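# Fit and lock the server's top cover

## Task

Place the server's top cover on it and lock it, leaving no tool inside the server. The cover locks when slid closed, either by pushing it firmly or while both release buttons are held down.

## Robot and tools

Robot: two seven-joint Kinova Gen3 arms, left_arm and right_arm, each ending in a two-finger parallel gripper that opens to at most 50 mm. A gripper's fingers point along its own +z axis and close along its own x axis. The reported hand point sits midway between the finger pads, and the fingertips extend 17.5 mm past it. Cameras: cam_head_left, cam_head_right, cam_high, cam_left_wrist, cam_right_wrist, each 896x504 pixels.

Frames: the scene frame has its origin at table-top height, halfway between the two arms' nominal bases. +x points out over the table, +z points up, and left_arm is on the +y side (image left and right do not match these names). Measured bases: left_arm at (-0.016, +0.405, +0.018) m, right_arm at (0, -0.425, +0.018) m. Reported hand positions and orientations (end_effector_position in metres, end_effector_quat_wxyz) are in the scene frame and can be a few cm off. Motion offsets, however, use the axes of each arm's current Hand target.

The 18-number row (used by execute_actions and move): every number lies in [-1, 1]. Numbers 1-9 belong to left_arm and 10-18 to right_arm, each block in this order: dx, dy, dz, rx, ry, rz, gripper position, force_limit, speed. Both blocks are always required. dx..rz are offsets, not poses: a displacement from the Hand target that held when the action or move began, along that Hand target's own axes. 1.0 equals 0.6 m of travel or 180 degrees of turning, and rx, ry, rz together form one rotation vector. Sending all six zeros asks for the current Hand target again. Sending the same offset twice moves the arm twice. Gripper position: +1 is fully open (50 mm), about -0.65 brings the pads together, and -1 is used to grip. force_limit: -1 is about 20 N per pad, 0 about 102 N, +1 about 185 N. speed: -1 is 20 mm/s, 0 is 85 mm/s, +1 is 150 mm/s. Both start at +1. A 0 in a gripper slot is a real command, so to leave a gripper alone, repeat its previous three values.

execute_actions(actions, cameras): actions is a list of actions. Each action is a table of up to 15 rows, one per 1/30 s control step, and each row is counted from that action's starting Hand target. A short table keeps its final row until all 15 steps are done. One action lasts 0.5 s. cameras is a list of names, ["all"], or []. Images come back only when requested or when actions is empty.

move(target, speed, blend, blocking, cameras): target is one 18-number row, or a list of up to 15 rows, all counted from the same starting Hand targets. It drives straight-line paths for at most 10 s in total. speed is in m/s, from 0.002 to 0.5 (default 0.25), given as one value or one per target; rotation is capped at twice that value in rad/s and never above 0.873 rad/s. blend is a corner radius in metres, and the default 0 stops at each target. blocking=false returns after about 0.5 s while the motion carries on. Paths do not avoid obstacles or the other arm. The result adds a move: line whose ending is done, off_target, moving, held or fault, plus a limits note (paced means the pose was clipped, held means steps were withheld). Neither done nor off_target tells you whether contact happened.

wait(seconds 0 to 10) lets time pass with the last commands held. stop() brakes a running move, and the fingers keep going. zoom_image(camera, region=[x0, y0, x1, y1]) gives a closer view of the newest image from that camera; the region is in pixels from the top-left corner, at most 504 wide and 504 high. clear_fault(arm) clears a reported torque fault on that arm. read_manual(section="licences") returns only licence texts. finished_scene(scene) ends the scene (1 or 2) for good, so call it only once the cover is on and locked and stays that way.

Result lines: Hand target is the last commanded pose, after clipping, and the next offsets start from it. The gripper often rests slightly short of it; resend zeros, or the missing distance as an offset. object_status: 0 moving, 1 stopped while opening, 2 stopped while closing (object held), 3 at the commanded opening or pads closed (usually nothing held). Opening in mm is roughly (250 - position_measured) x 0.202. Joint torques and Flange force (in the gripper's x, y, z axes) indicate contact and load. Wrist depth gives a 7x7 grid of distances in mm, 164 to 4000, with "-" meaning no value. A MOTOR HOT line appears at 60 °C; at 75 °C that arm sags and stops for 30 s or more.

Limits and cautions: commanded orientation is clipped each step to within 32 degrees of the measured one, so turn in stages. Joint torque limits are 104.5 N m for the first four joints and 51.3 N m for the wrist joints. Exceeding them, or a joint straying more than 5 degrees from its plan, causes a torque fault that needs clear_fault. The arms are stiff: a target only millimetres past a firm surface presses very hard, so approach slowly and end a push by commanding back. Do not let the arms or grippers collide or squeeze each other; the clearance check may hold an arm. Do not drop the cover, release it while it moves, slam it, or let anything leave the table. Take any tool out of the server before closing. To lock, slide the cover shut with a firm but controlled push, or press both release buttons while sliding.

Each tool is called after "Emit:" by a JSON object that holds its "op" and its "data", one argument or row to a line.

## Session

Emit:
{"op": "execute_actions", "data": {
  "actions": []
}}

Scene clock: 0.00 s.
left_arm: end_effector_position=(+0.3066, -0.1819, +0.2493) position_measured=3 object_status=3 end_effector_quat_wxyz=(+0.097, +0.985, -0.129, -0.062) | right_arm: end_effector_position=(+0.2194, -0.5711, +0.3122) position_measured=3 object_status=3 end_effector_quat_wxyz=(+0.047, +0.978, +0.196, +0.048)
Joint positions: left_arm=[0.825 0.916 0.269 0.642 0.007 1.531 0.741] | right_arm=[0.541 -0.208 -0.012 2.018 0.011 1.198 0.872]
Joint velocities: within noise
Joint torques (N m): no reading
Motor temperatures (°C): left_arm=[35 35 34 40 39 44 42] | right_arm=[37 37 36 32 47 42 42]
Flange force (N): no reading
Wrist depth (mm): cam_left_wrist=[407 386 379 375 371 378 364 / 412 405 386 381 377 383 370 / 419 412 393 387 382 381 379 / 426 419 397 393 387 385 385 / 433 428 404 398 395 402 396 / 441 432 423 405 414 409 404 / 448 443 432 427 420 417 411] | cam_right_wrist=[445 451 458 462 470 477 482 / 449 456 463 467 474 481 486 / 454 459 466 471 479 486 490 / 458 464 469 475 482 489 497 / 461 467 474 479 487 494 500 / 467 472 476 485 490 497 506 / 470 476 483 488 494 503 512]
Hand target: left_arm +0.3066, -0.1819, +0.2493; +0.097, +0.985, -0.129, -0.062 | right_arm +0.2194, -0.5711, +0.3122; +0.047, +0.978, +0.196, +0.048
Tool commands: left_gripper/position=+1.0 left_gripper/force_limit=+1.0 left_gripper/speed=+1.0 right_gripper/position=+1.0 right_gripper/force_limit=+1.0 right_gripper/speed=+1.0

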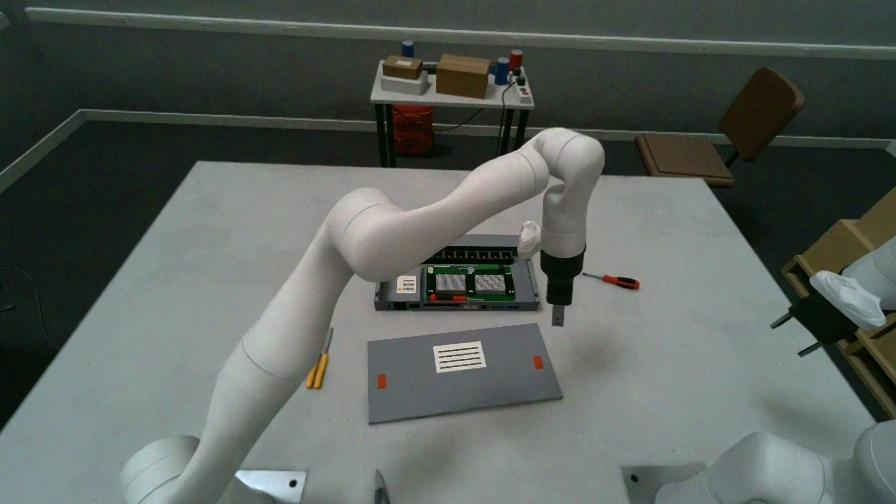

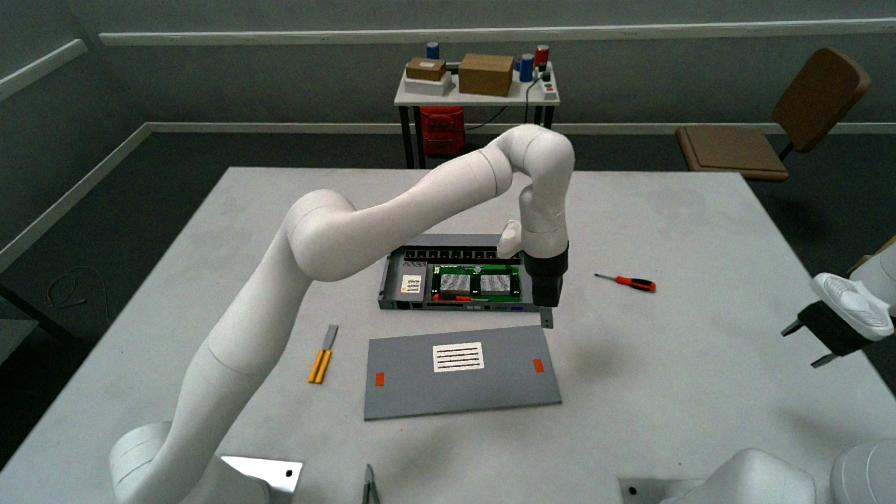

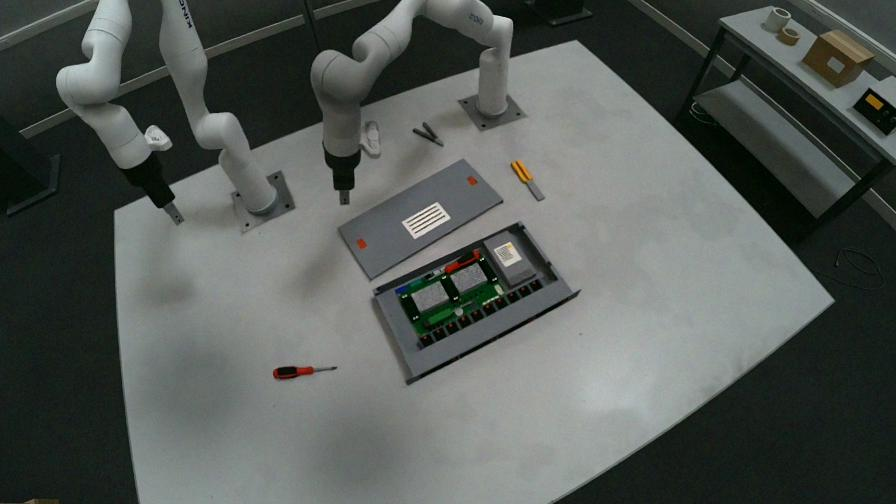

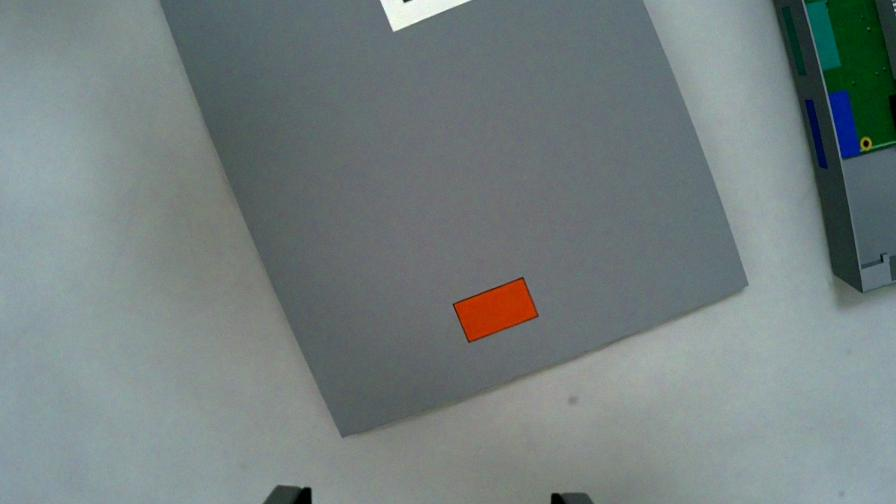

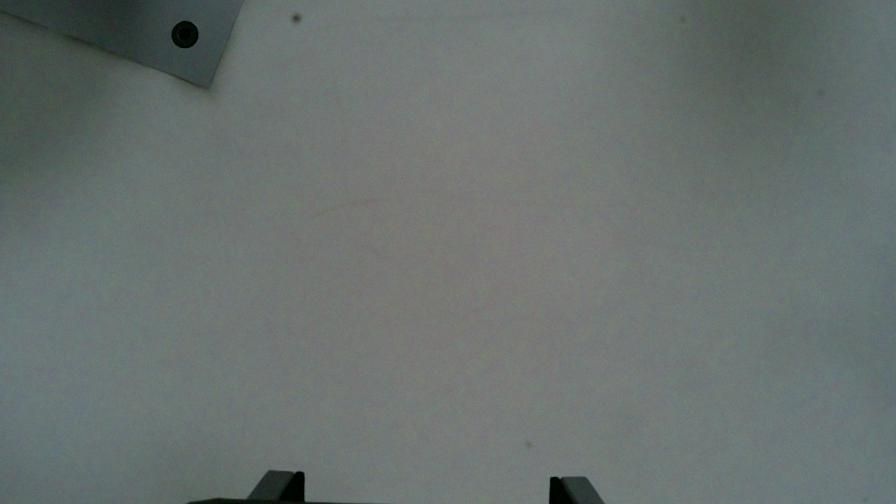

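Emit:
{"op": "zoom_image", "data": {
  "camera": "cam_high",
  "region": [360, 200, 600, 400]
}}

Emit:
{"op": "zoom_image", "data": {
  "camera": "cam_high",
  "region": [430, 230, 550, 310]
}}

Emit:
{"op": "zoom_image", "data": {
  "camera": "cam_head_left",
  "region": [360, 220, 580, 340]
}}

Emit:
{"op": "zoom_image", "data": {
  "camera": "cam_head_right",
  "region": [360, 220, 580, 340]
}}

Scaled by 2.100 from the camera's 896x504 image, which has a finer 1280x720 frame.

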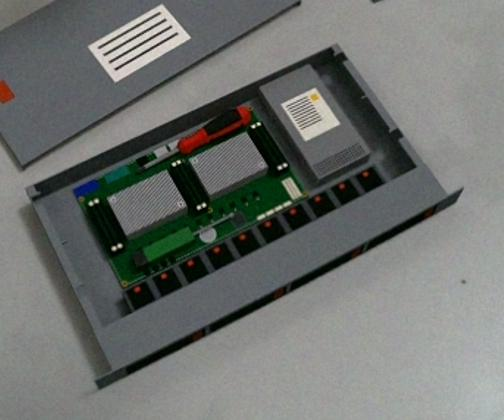

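Scaled by 4.200 from the camera's 896x504 image, which has a finer 1280x720 frame.

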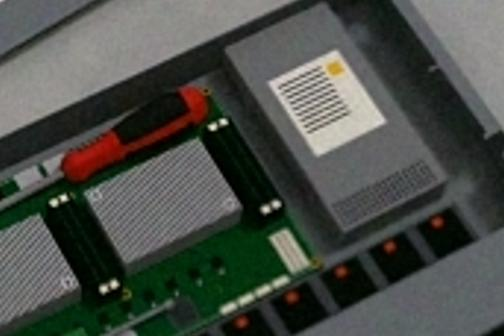

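Scaled by 2.291 from the camera's 896x504 image, which has a finer 1280x720 frame.

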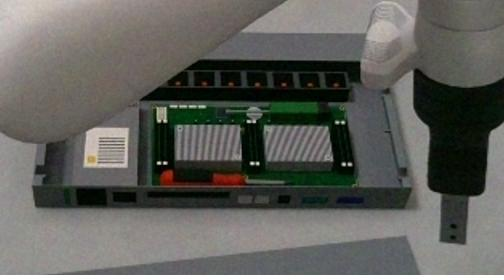

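Scaled by 2.291 from the camera's 896x504 image, which has a finer 1280x720 frame.

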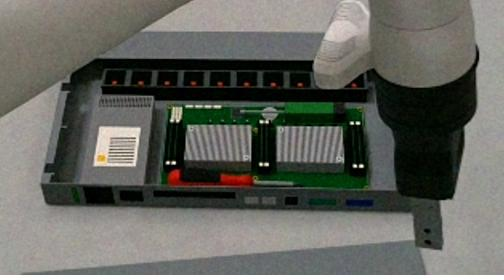

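Emit:
{"op": "zoom_image", "data": {
  "camera": "cam_head_left",
  "region": [350, 310, 580, 440]
}}

Emit:
{"op": "zoom_image", "data": {
  "camera": "cam_high",
  "region": [320, 150, 520, 290]
}}

Emit:
{"op": "zoom_image", "data": {
  "camera": "cam_left_wrist",
  "region": [280, 200, 784, 480]
}}

Emit:
{"op": "zoom_image", "data": {
  "camera": "cam_left_wrist",
  "region": [700, 0, 896, 300]
}}

Scaled by 2.191 from the camera's 896x504 image, which has a finer 1280x720 frame.

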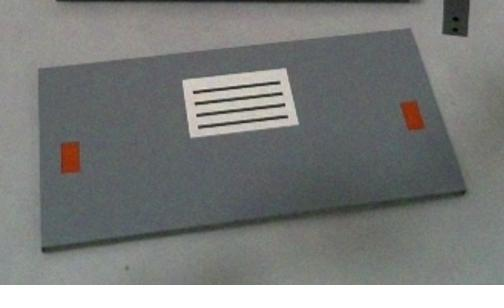

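Scaled by 2.520 from the camera's 896x504 image, which has a finer 1280x720 frame.

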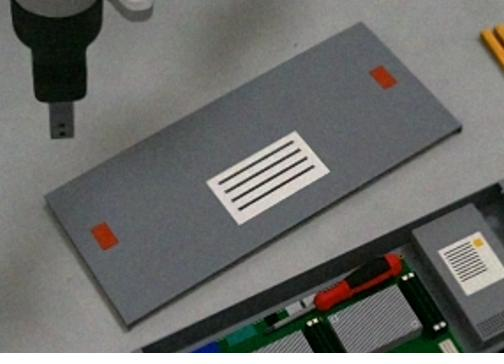

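Scaled by 1.000.

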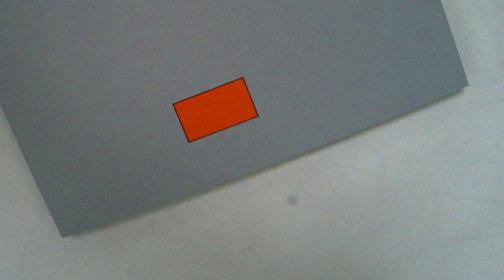

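Scaled by 1.680 from the camera's 896x504 image, which has a finer 1280x720 frame.

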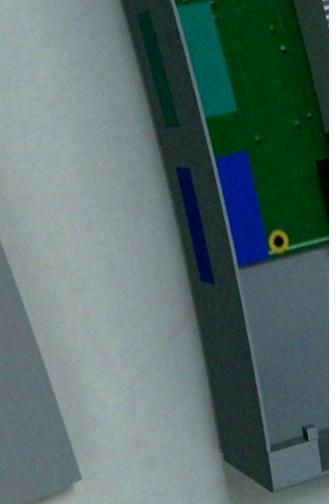

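Emit:
{"op": "zoom_image", "data": {
  "camera": "cam_high",
  "region": [370, 270, 480, 340]
}}

Emit:
{"op": "zoom_image", "data": {
  "camera": "cam_high",
  "region": [480, 215, 590, 300]
}}

Emit:
{"op": "zoom_image", "data": {
  "camera": "cam_high",
  "region": [380, 310, 500, 390]
}}

Emit:
{"op": "zoom_image", "data": {
  "camera": "cam_head_right",
  "region": [375, 225, 465, 320]
}}

Scaled by 4.582 from the camera's 896x504 image, which has a finer 1280x720 frame.

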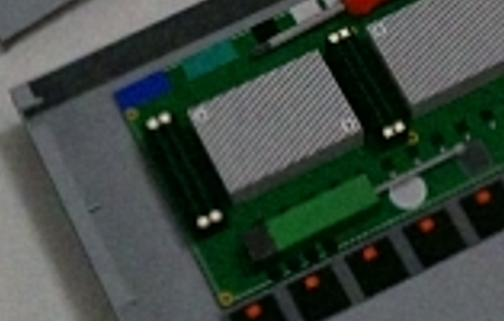

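Scaled by 4.582 from the camera's 896x504 image, which has a finer 1280x720 frame.

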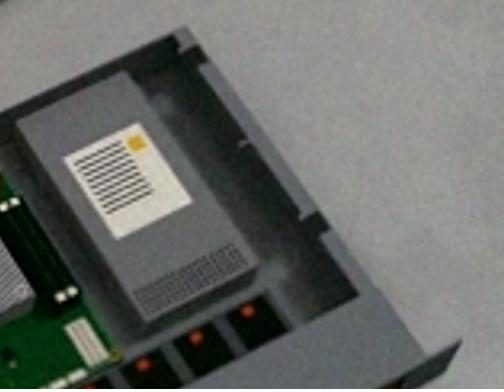

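Scaled by 4.200 from the camera's 896x504 image, which has a finer 1280x720 frame.

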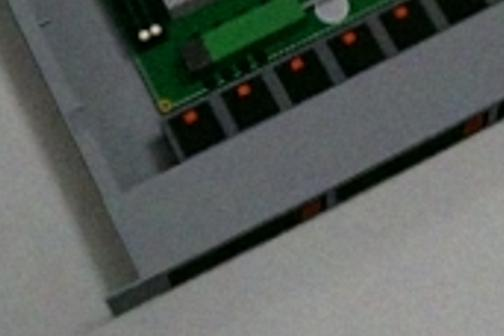

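Scaled by 5.305 from the camera's 896x504 image, which has a finer 1280x720 frame.

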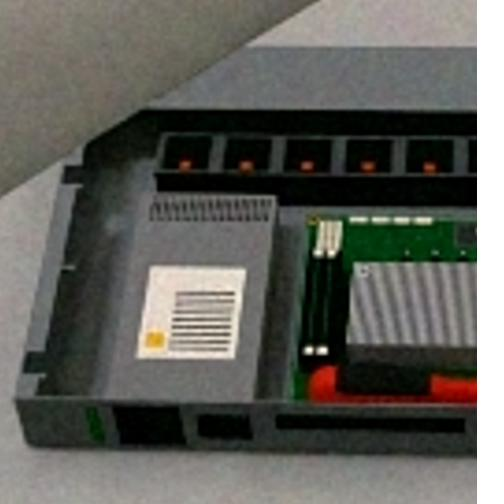

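Emit:
{"op": "move", "data": {
  "target": [0.3127, -0.2683, -0.2778, 0.0619, 0.0396, -0.0824, 1, 1, 1, 0.1437, -0.3122, 0.3323, 0.3473, 0.0544, 0.1662, 1, 1, 1],
  "speed": 0.4,
  "cameras": ["all"]
}}

Scene clock: 9.67 s.
left_arm: end_effector_position=(+0.5495, -0.0496, +0.3595) position_measured=3 object_status=3 end_effector_quat_wxyz=(+0.089, +0.990, -0.001, +0.110) | right_arm: end_effector_position=(+0.2499, -0.3801, +0.1003) position_measured=3 object_status=3 end_effector_quat_wxyz=(-0.490, +0.870, -0.051, +0.029)
Joint positions: left_arm=[0.617 1.024 0.155 0.035 -0.14 1.8 0.644] | right_arm=[0.801 0.832 -0.001 2.28 -0.923 1.043 1.543]
Joint torques (N m): left_arm=[0.58 -26.91 -0.5 -9.33 -0.1 -1.16 -0.29] | right_arm=[0.32 -15.42 -1.92 -0.54 0.27 3.24 -0.24]
Flange force (N): left_arm=no reading | right_arm=[-5.5 1.9 7.3]
Wrist depth (mm): cam_left_wrist=[458 467 477 497 480 545 566 / 464 462 470 499 488 554 575 / 471 476 494 502 492 561 586 / 477 482 483 504 500 570 596 / 483 493 490 508 505 578 608 / 475 501 496 514 510 585 617 / 480 511 525 547 517 595 627] | cam_right_wrist=[764 743 705 700 739 679 708 / 621 609 573 579 585 590 589 / 515 514 485 474 492 514 477 / 443 445 424 425 427 446 428 / 391 393 375 375 368 380 396 / 344 354 344 345 353 353 364 / 318 320 322 324 326 327 328]
Hand target: left_arm +0.5501, -0.0501, +0.3600; +0.000, +1.000, -0.001, +0.000 | right_arm +0.2499, -0.3801, +0.1003; -0.490, +0.870, -0.051, +0.029
Off the commanded pose: left_arm 0.001 m, 16 deg | right_arm 0.000 m, 0 deg.
elbow stopped short (left arm): the move would have taken joint 4 (elbow) straighter than the controller allows.
move: off_target (left_arm)

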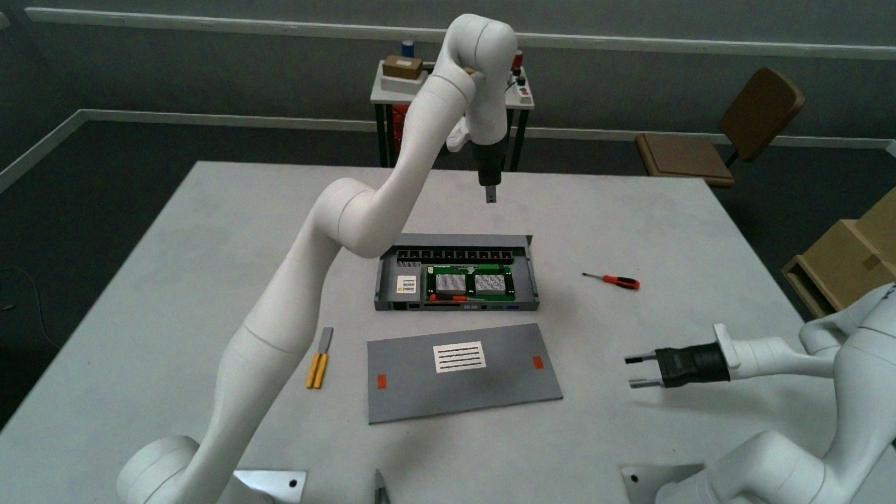

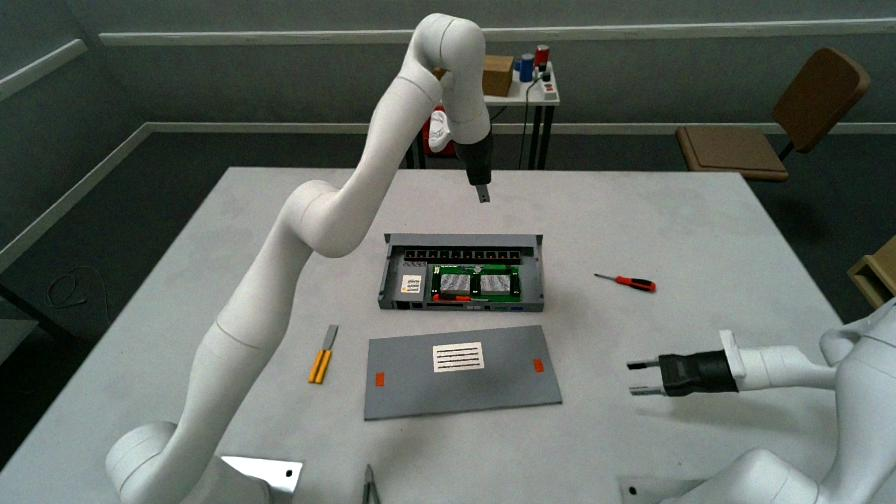

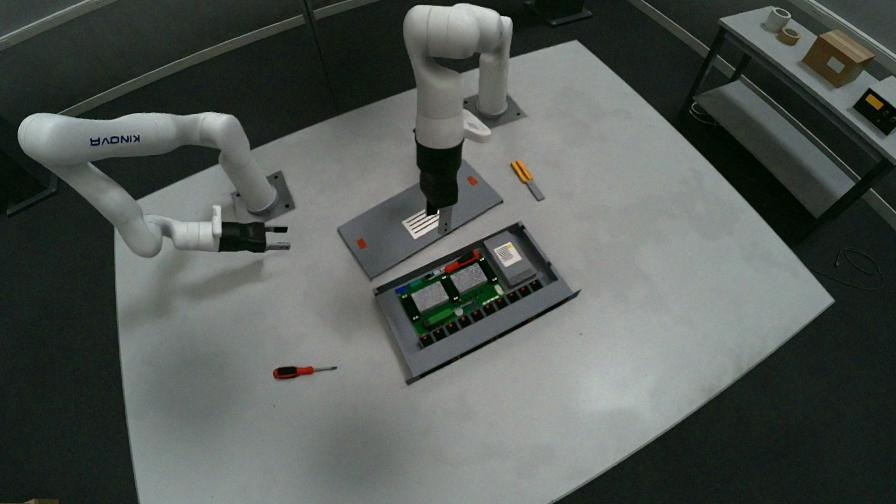

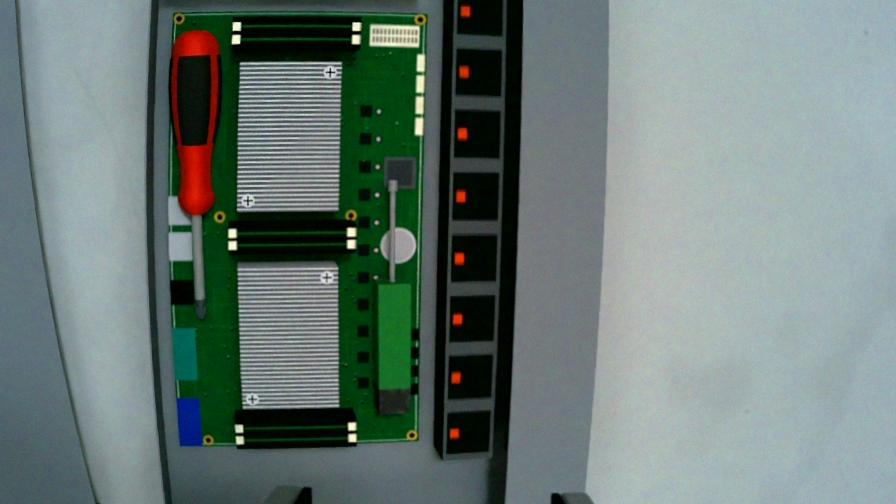

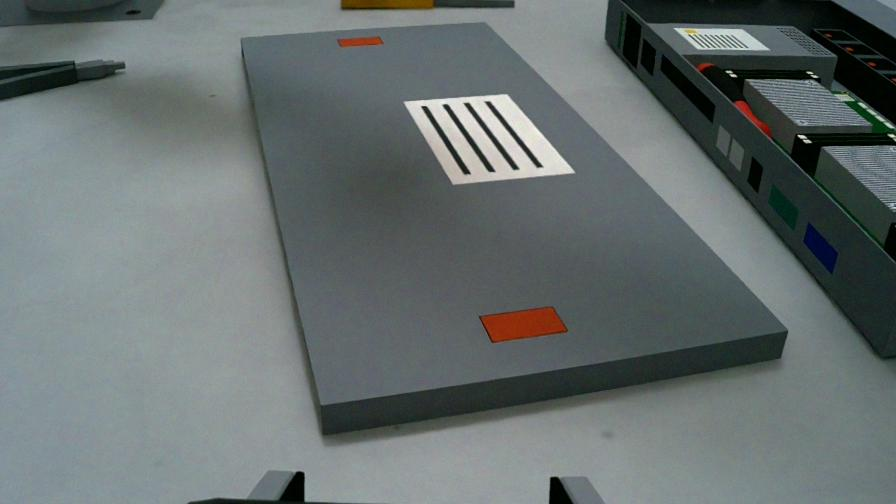

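Emit:
{"op": "zoom_image", "data": {
  "camera": "cam_right_wrist",
  "region": [300, 330, 552, 470]
}}

Emit:
{"op": "zoom_image", "data": {
  "camera": "cam_right_wrist",
  "region": [600, 300, 852, 440]
}}

Emit:
{"op": "zoom_image", "data": {
  "camera": "cam_left_wrist",
  "region": [340, 140, 466, 280]
}}

Emit:
{"op": "zoom_image", "data": {
  "camera": "cam_left_wrist",
  "region": [340, 260, 466, 430]
}}

Scaled by 2.000 from the camera's 896x504 image, which has a finer 1280x720 frame.

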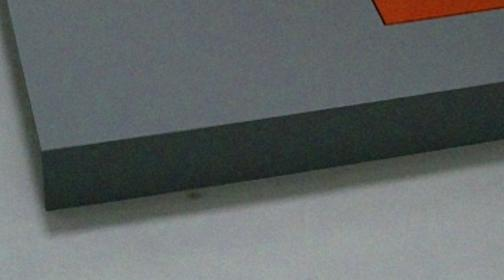

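Scaled by 2.000 from the camera's 896x504 image, which has a finer 1280x720 frame.

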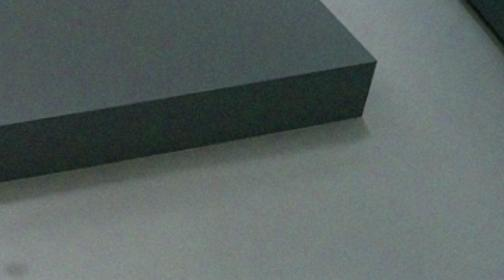

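Scaled by 3.600 from the camera's 896x504 image, which has a finer 1280x720 frame.

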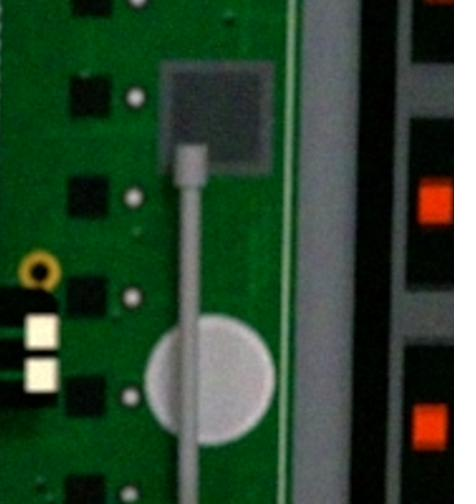

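Scaled by 2.965 from the camera's 896x504 image, which has a finer 1280x720 frame.

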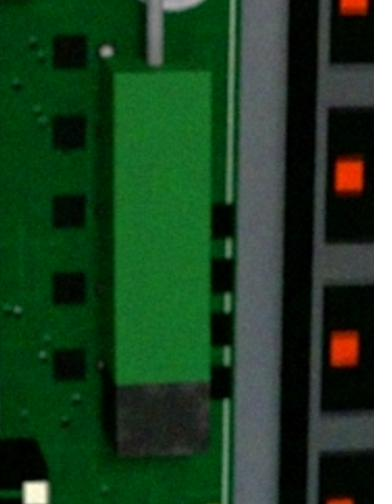

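Emit:
{"op": "move", "data": {
  "target": [-0.1252, -0.1168, 0.35, 0, 0, 0, 1, 1, 1, 0.4197, -0.2892, 0.1577, -0.3266, -0.0192, -0.0339, 1, 1, 1],
  "speed": 0.4,
  "cameras": ["cam_left_wrist", "cam_right_wrist", "cam_high"]
}}

Scene clock: 20.40 s.
left_arm: end_effector_position=(+0.4751, +0.0198, +0.1499) position_measured=3 object_status=3 end_effector_quat_wxyz=(+0.001, +1.000, -0.001, +0.000) | right_arm: end_effector_position=(+0.5200, -0.2399, +0.1998) position_measured=3 object_status=3 end_effector_quat_wxyz=(+0.001, +1.000, +0.000, +0.000)
Joint positions: left_arm=[0.548 0.878 0.139 0.997 -0.111 1.272 0.687] | right_arm=[-0.457 0.661 0.22 1.268 -0.142 1.228 -0.283]
Joint torques (N m): left_arm=[0.55 -24.85 0.66 -9.19 0.03 -0.19 -0.27] | right_arm=[0.32 -22.99 1.16 -11.02 0.36 0.33 -0.21]
Flange force (N): left_arm=[-1.0 -1.1 -1.5] | right_arm=[-6.4 2.2 6.2]
Wrist depth (mm): cam_left_wrist=[301 317 317 288 288 289 290 / 301 316 317 288 288 289 290 / 300 316 316 296 296 288 292 / 300 315 316 309 309 310 309 / 298 314 315 284 291 291 309 / 298 314 314 283 288 288 308 / 297 298 314 307 288 308 305] | cam_right_wrist=[348 365 357 337 349 341 322 / 348 365 357 357 349 341 322 / 348 364 357 358 358 359 321 / 348 364 361 361 363 363 364 / 349 364 361 321 321 363 322 / 363 364 365 366 366 367 369 / 362 363 365 366 366 367 368]
Hand target: left_arm +0.4751, +0.0198, +0.1499; +0.001, +1.000, -0.001, +0.000 | right_arm +0.5200, -0.2399, +0.1998; +0.001, +1.000, +0.000, +0.000
Off the commanded pose: left_arm 0.000 m, 0 deg | right_arm 0.000 m, 0 deg.
move: done
Images, in order (width x height): cam_high 896x504, cam_left_wrist 896x504, cam_right_wrist 896x504.

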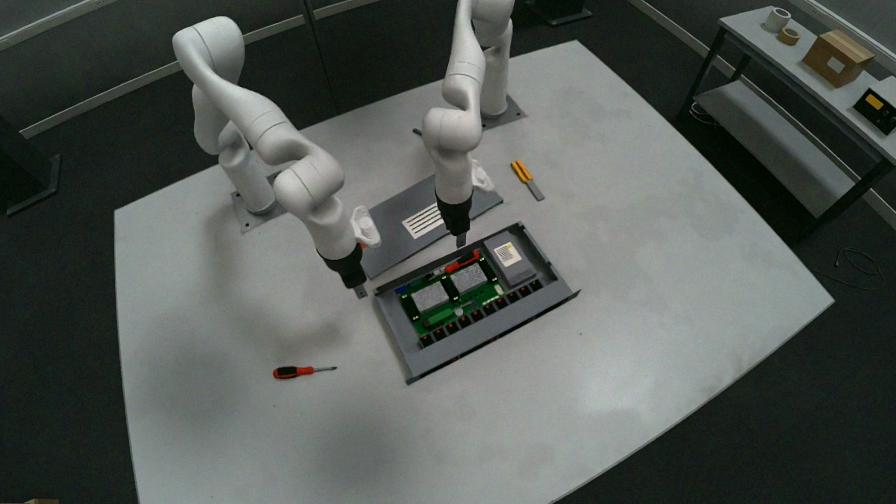

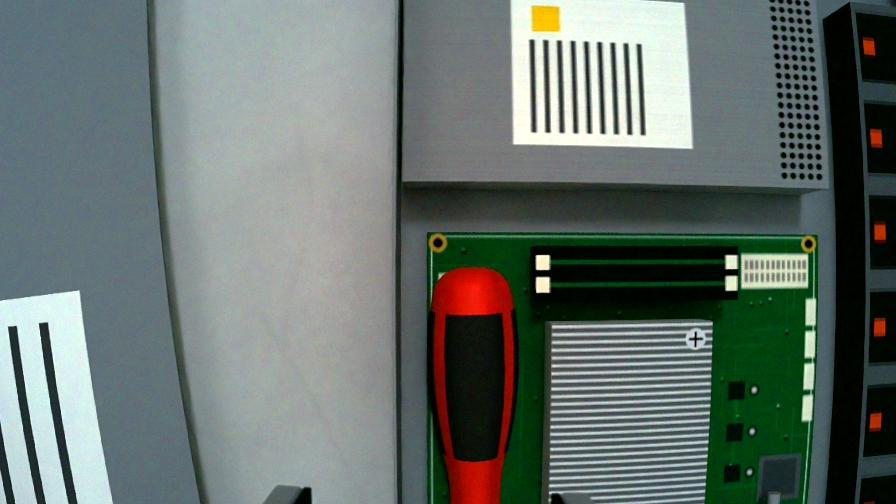

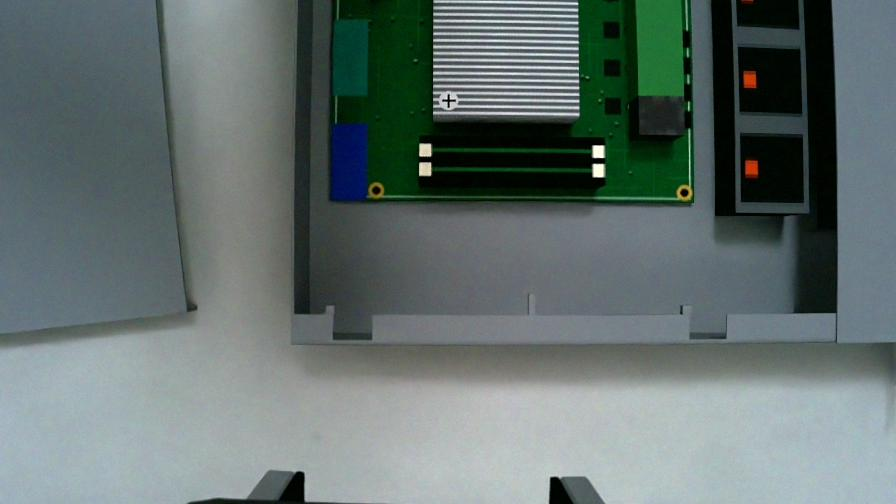

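Emit:
{"op": "zoom_image", "data": {
  "camera": "cam_right_wrist",
  "region": [280, 270, 580, 370]
}}

Emit:
{"op": "zoom_image", "data": {
  "camera": "cam_right_wrist",
  "region": [560, 270, 896, 382]
}}

Emit:
{"op": "zoom_image", "data": {
  "camera": "cam_right_wrist",
  "region": [0, 180, 300, 360]
}}

Emit:
{"op": "zoom_image", "data": {
  "camera": "cam_left_wrist",
  "region": [390, 240, 690, 504]
}}

Scaled by 1.680 from the camera's 896x504 image, which has a finer 1280x720 frame.

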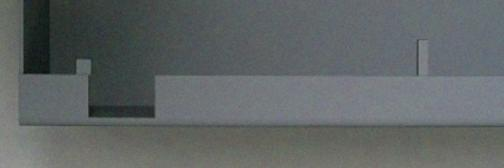

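Scaled by 1.500 from the camera's 896x504 image, which has a finer 1280x720 frame.

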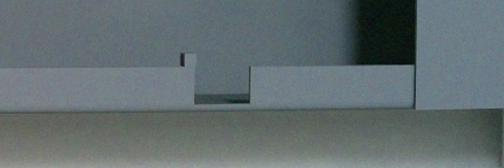

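Scaled by 1.680 from the camera's 896x504 image, which has a finer 1280x720 frame.

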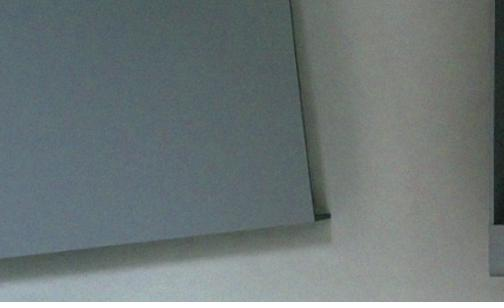

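Scaled by 1.680 from the camera's 896x504 image, which has a finer 1280x720 frame.

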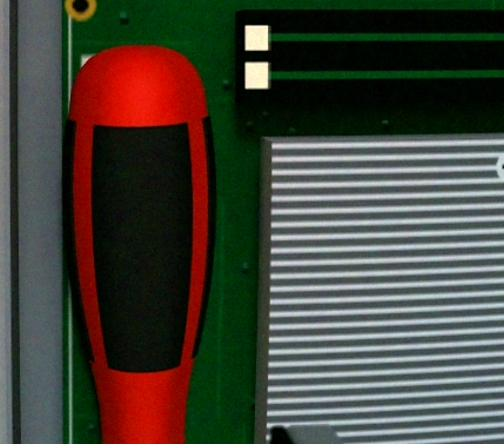

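Emit:
{"op": "move", "data": {
  "target": [0.02417, 0.023, 0.10833, 0, 0, 0, 0.175, 0, 1, 0.1333, -0.1165, 0.0663, 0, 0, 0, 1, 1, 1],
  "speed": 0.25,
  "cameras": ["cam_left_wrist", "cam_right_wrist"]
}}

Scene clock: 28.17 s.
left_arm: end_effector_position=(+0.4895, +0.0059, +0.0849) position_measured=126 object_status=3 end_effector_quat_wxyz=(+0.001, +1.000, -0.001, +0.000) | right_arm: end_effector_position=(+0.5999, -0.1700, +0.1600) position_measured=3 object_status=3 end_effector_quat_wxyz=(+0.001, +1.000, +0.000, +0.000)
Joint positions: left_arm=[0.558 0.994 0.132 0.968 -0.118 1.186 0.692] | right_arm=[-0.463 0.957 0.208 0.806 -0.172 1.391 -0.36]
Joint torques (N m): left_arm=[0.52 -26.02 0.67 -8.93 0.02 -0.22 -0.29] | right_arm=[0.29 -27.84 1.17 -11.54 0.3 0.36 -0.22]
Flange force (N): left_arm=[-1.1 -1.1 -1.7] | right_arm=[-11.4 4.7 6.6]
Wrist depth (mm): cam_left_wrist=[251 252 251 222 222 223 223 / 251 251 248 225 248 224 223 / 250 251 251 243 244 244 249 / 250 250 250 216 226 226 244 / 249 249 250 215 222 223 244 / 233 249 250 218 223 222 243 / 233 249 248 225 222 222 243] | cam_right_wrist=[316 306 299 317 297 280 328 / 316 296 297 317 296 280 327 / 315 296 297 316 295 280 327 / 315 296 297 317 296 280 328 / 315 315 299 316 295 280 327 / 319 319 320 321 296 280 327 / 319 320 320 321 321 279 327]
Hand target: left_arm +0.4895, +0.0059, +0.0849; +0.001, +1.000, -0.001, +0.000 | right_arm +0.5999, -0.1700, +0.1600; +0.001, +1.000, +0.000, +0.000
Off the commanded pose: left_arm 0.000 m, 0 deg | right_arm 0.000 m, 0 deg.
move: done
Images, in order (width x height): cam_left_wrist 896x504, cam_right_wrist 896x504.

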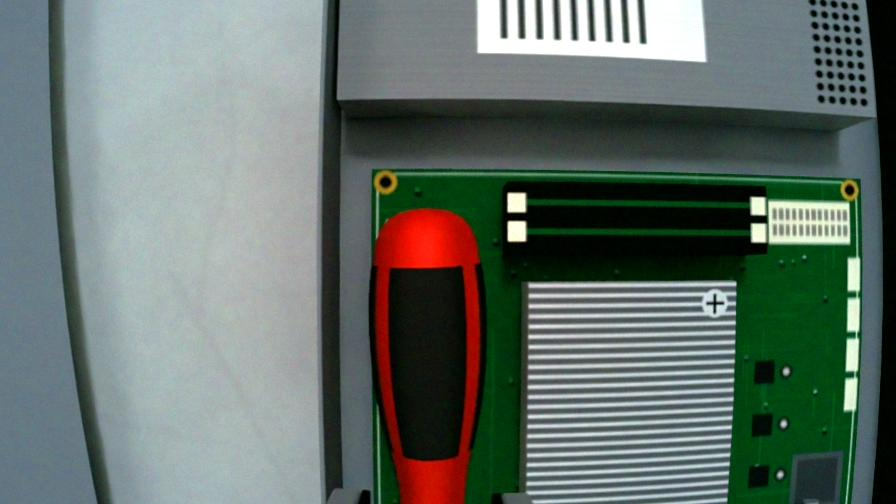

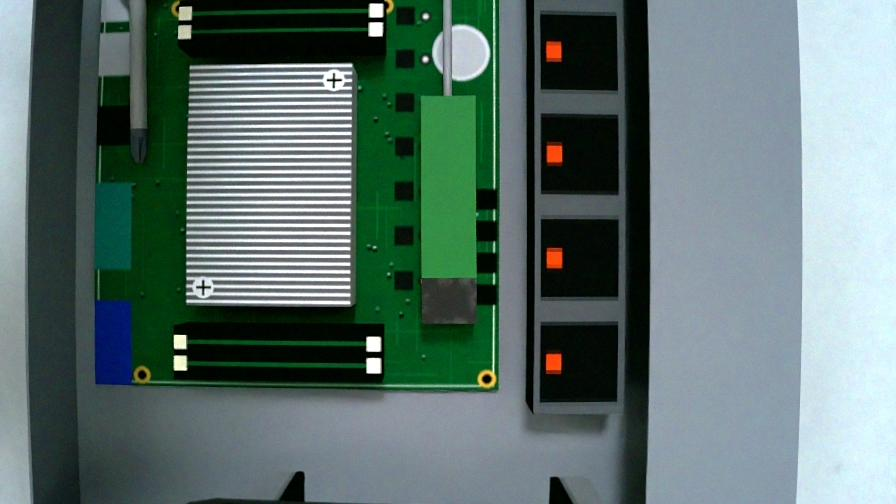

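Emit:
{"op": "zoom_image", "data": {
  "camera": "cam_left_wrist",
  "region": [300, 380, 560, 504]
}}

Emit:
{"op": "zoom_image", "data": {
  "camera": "cam_right_wrist",
  "region": [350, 0, 560, 340]
}}

Emit:
{"op": "zoom_image", "data": {
  "camera": "cam_right_wrist",
  "region": [80, 0, 220, 200]
}}

Scaled by 1.938 from the camera's 896x504 image, which has a finer 1280x720 frame.

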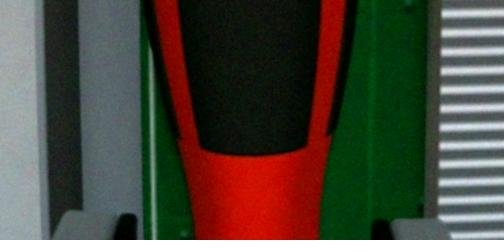

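Scaled by 1.482 from the camera's 896x504 image, which has a finer 1280x720 frame.

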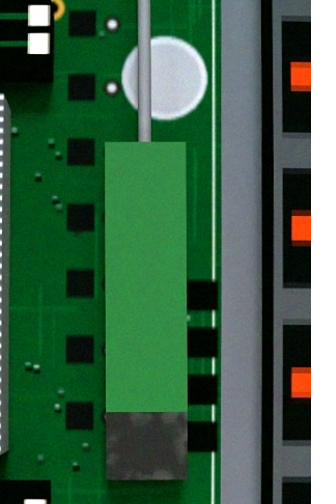

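Scaled by 2.520 from the camera's 896x504 image, which has a finer 1280x720 frame.

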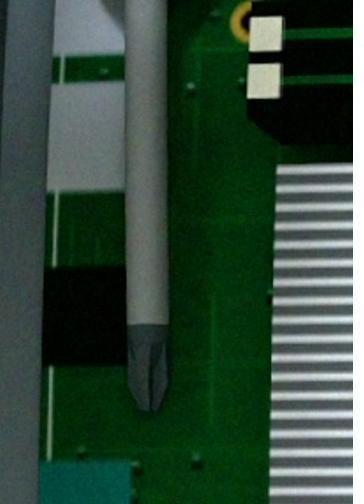

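Emit:
{"op": "move", "data": {
  "target": [
    [0, 0, 0.09483, 0, 0, 0, 0.175, 0, 1, 0, 0, 0, 0, 0, 0, 0.34, -0.6, -0.5],
    [0, 0, 0.09483, 0, 0, 0, -1, -0.6, -0.5, 0, 0, 0, 0, 0, 0, 0.34, -0.6, -0.5],
    [0, 0, -0.0918, 0, 0, 0, -1, -0.6, -0.5, 0, 0, 0, 0, 0, 0, 0.34, -0.6, -0.5]
  ],
  "speed": [0.12, 0.1, 0.2],
  "cameras": ["cam_left_wrist", "cam_right_wrist"]
}}

Scene clock: 32.77 s.
left_arm: end_effector_position=(+0.4895, +0.0060, +0.1400) position_measured=160 object_status=2 end_effector_quat_wxyz=(+0.001, +1.000, -0.001, +0.000) | right_arm: end_effector_position=(+0.5999, -0.1700, +0.1600) position_measured=101 object_status=3 end_effector_quat_wxyz=(+0.001, +1.000, +0.000, +0.000)
Joint positions: left_arm=[0.559 0.942 0.138 0.895 -0.115 1.31 0.687] | right_arm=[-0.463 0.958 0.209 0.806 -0.172 1.391 -0.36]
Joint torques (N m): left_arm=[0.54 -26.19 0.62 -9.63 0.01 -0.19 -0.29] | right_arm=[0.34 -27.84 1.13 -11.32 0.32 0.31 -0.21]
Flange force (N): left_arm=[-1.9 -1.7 -0.6] | right_arm=[-9.8 4.0 6.0]
Wrist depth (mm): cam_left_wrist=[292 307 307 278 278 278 279 / 291 306 306 277 278 278 279 / 290 305 306 303 304 304 294 / 289 305 306 - 281 299 294 / 289 305 173 - 278 298 293 / 288 304 304 - 278 298 294 / 287 303 303 - 277 297 294] | cam_right_wrist=[315 316 298 318 296 280 328 / 315 296 296 317 296 280 328 / 315 297 296 317 295 280 327 / 315 296 296 317 295 280 328 / 315 316 298 317 295 280 326 / 319 320 321 321 296 280 327 / 319 320 321 321 321 280 327]
Hand target: left_arm +0.4896, +0.0060, +0.1400; +0.001, +1.000, -0.001, +0.000 | right_arm +0.5999, -0.1700, +0.1600; +0.001, +1.000, +0.000, +0.000
Off the commanded pose: left_arm 0.000 m, 0 deg | right_arm 0.000 m, 0 deg.
move: done
Images, in order (width x height): cam_left_wrist 896x504, cam_right_wrist 896x504.

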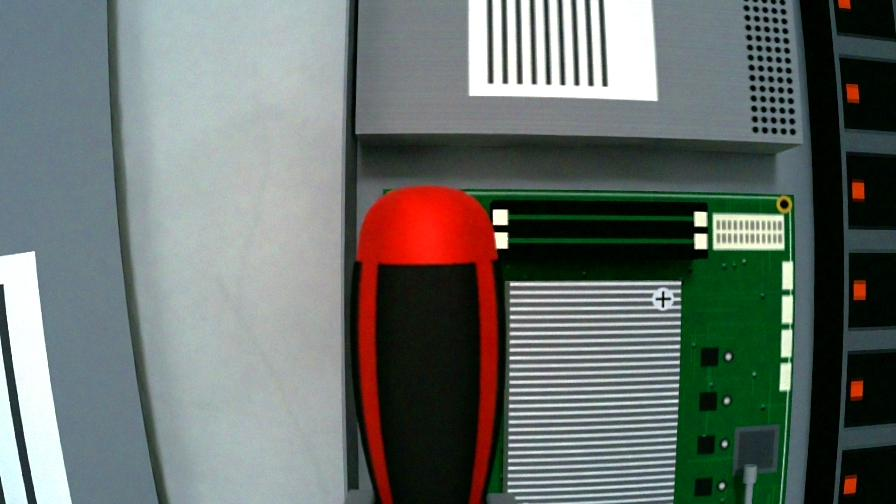

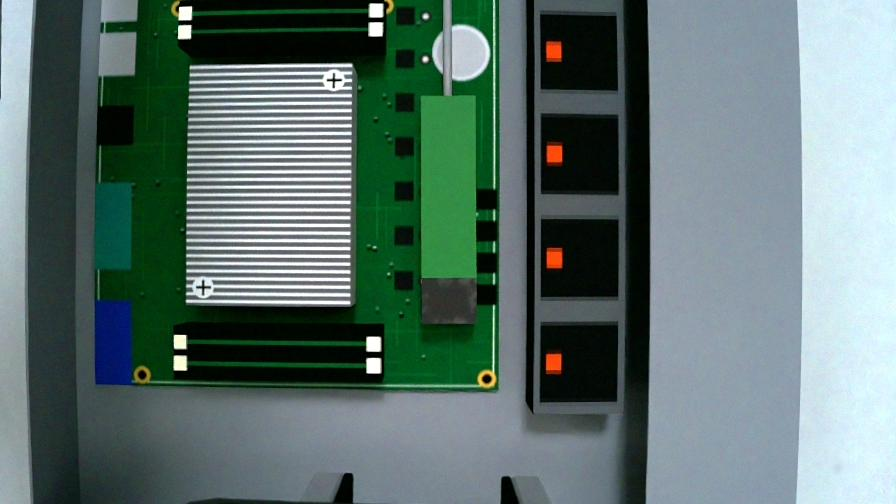

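Emit:
{"op": "move", "data": {
  "target": [
    [0.05067, -0.59, 0.03333, 0, 0, 0, -1, -0.6, -0.5, 0.01117, -0.155, 0.11667, 0, 0, 0, 0.34, -0.6, -0.5],
    [0.05067, -0.65667, 0.1980, 0, 0, 0, -1, -0.6, -0.5, 0.01117, -0.155, 0.11667, 0, 0, 0, 0.34, -0.6, -0.5]
  ],
  "speed": [0.3, 0.15],
  "blend": [0.03, 0],
  "cameras": ["cam_left_wrist", "cam_right_wrist", "cam_head_left"]
}}

Scene clock: 35.83 s.
left_arm: end_effector_position=(+0.5205, +0.3998, +0.0208) position_measured=160 object_status=2 end_effector_quat_wxyz=(+0.000, +1.000, -0.001, +0.000) | right_arm: end_effector_position=(+0.6066, -0.0771, +0.0899) position_measured=101 object_status=3 end_effector_quat_wxyz=(+0.001, +1.000, +0.000, +0.000)
Joint positions: left_arm=[-0.115 0.86 0.102 1.522 -0.11 0.766 0.047] | right_arm=[-0.554 1.179 0.204 0.546 -0.189 1.427 -0.497]
Joint torques (N m): left_arm=[0.45 -22.62 0.51 -6.79 0 -0.16 -0.31] | right_arm=[0.35 -30.21 0.93 -11.35 0.31 0.31 -0.21]
Flange force (N): left_arm=[-0.5 -0.3 -1.1] | right_arm=[-14.4 8.0 5.6]
Wrist depth (mm): cam_left_wrist=[187 188 188 188 189 189 190 / 187 187 188 188 188 189 189 / 186 187 187 188 188 188 189 / 186 187 187 - 188 188 189 / 186 186 186 - 187 188 188 / 186 186 186 - 187 187 188 / 185 186 186 171 187 187 187] | cam_right_wrist=[245 226 246 247 225 209 209 / 245 226 246 247 225 209 210 / 245 225 246 247 225 209 209 / 245 226 246 246 225 209 209 / 244 227 246 246 225 209 210 / 244 225 246 246 225 209 209 / 245 225 245 228 225 209 209]
Hand target: left_arm +0.5204, +0.3998, +0.0208; +0.000, +1.000, -0.001, +0.000 | right_arm +0.6066, -0.0771, +0.0899; +0.001, +1.000, +0.000, +0.000
Off the commanded pose: left_arm 0.000 m, 0 deg | right_arm 0.000 m, 0 deg.
move: done
Images, in order (width x height): cam_head_left 896x504, cam_left_wrist 896x504, cam_right_wrist 896x504.

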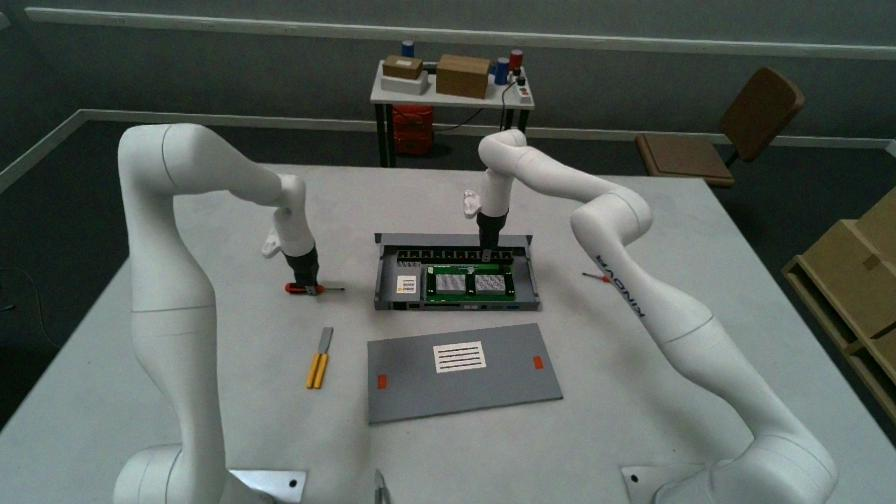

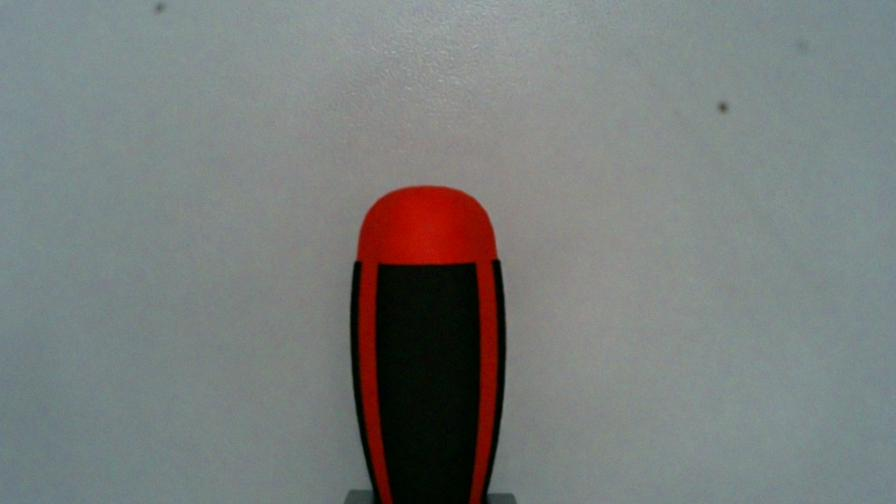

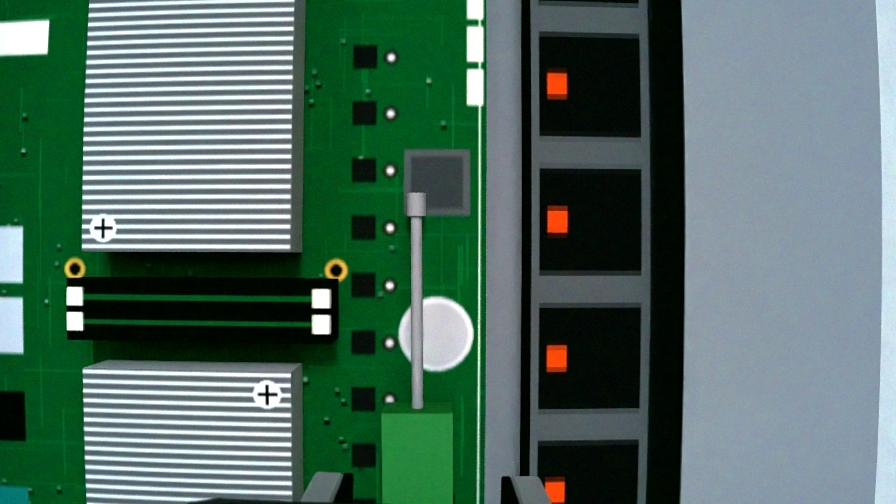

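Emit:
{"op": "zoom_image", "data": {
  "camera": "cam_right_wrist",
  "region": [290, 400, 570, 504]
}}

Emit:
{"op": "zoom_image", "data": {
  "camera": "cam_head_left",
  "region": [260, 240, 400, 330]
}}

Scaled by 1.800 from the camera's 896x504 image, which has a finer 1280x720 frame.

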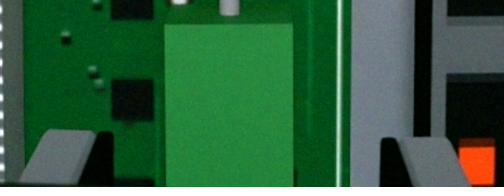

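Scaled by 3.600 from the camera's 896x504 image, which has a finer 1280x720 frame.

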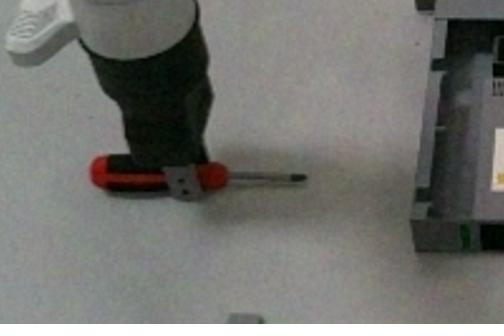

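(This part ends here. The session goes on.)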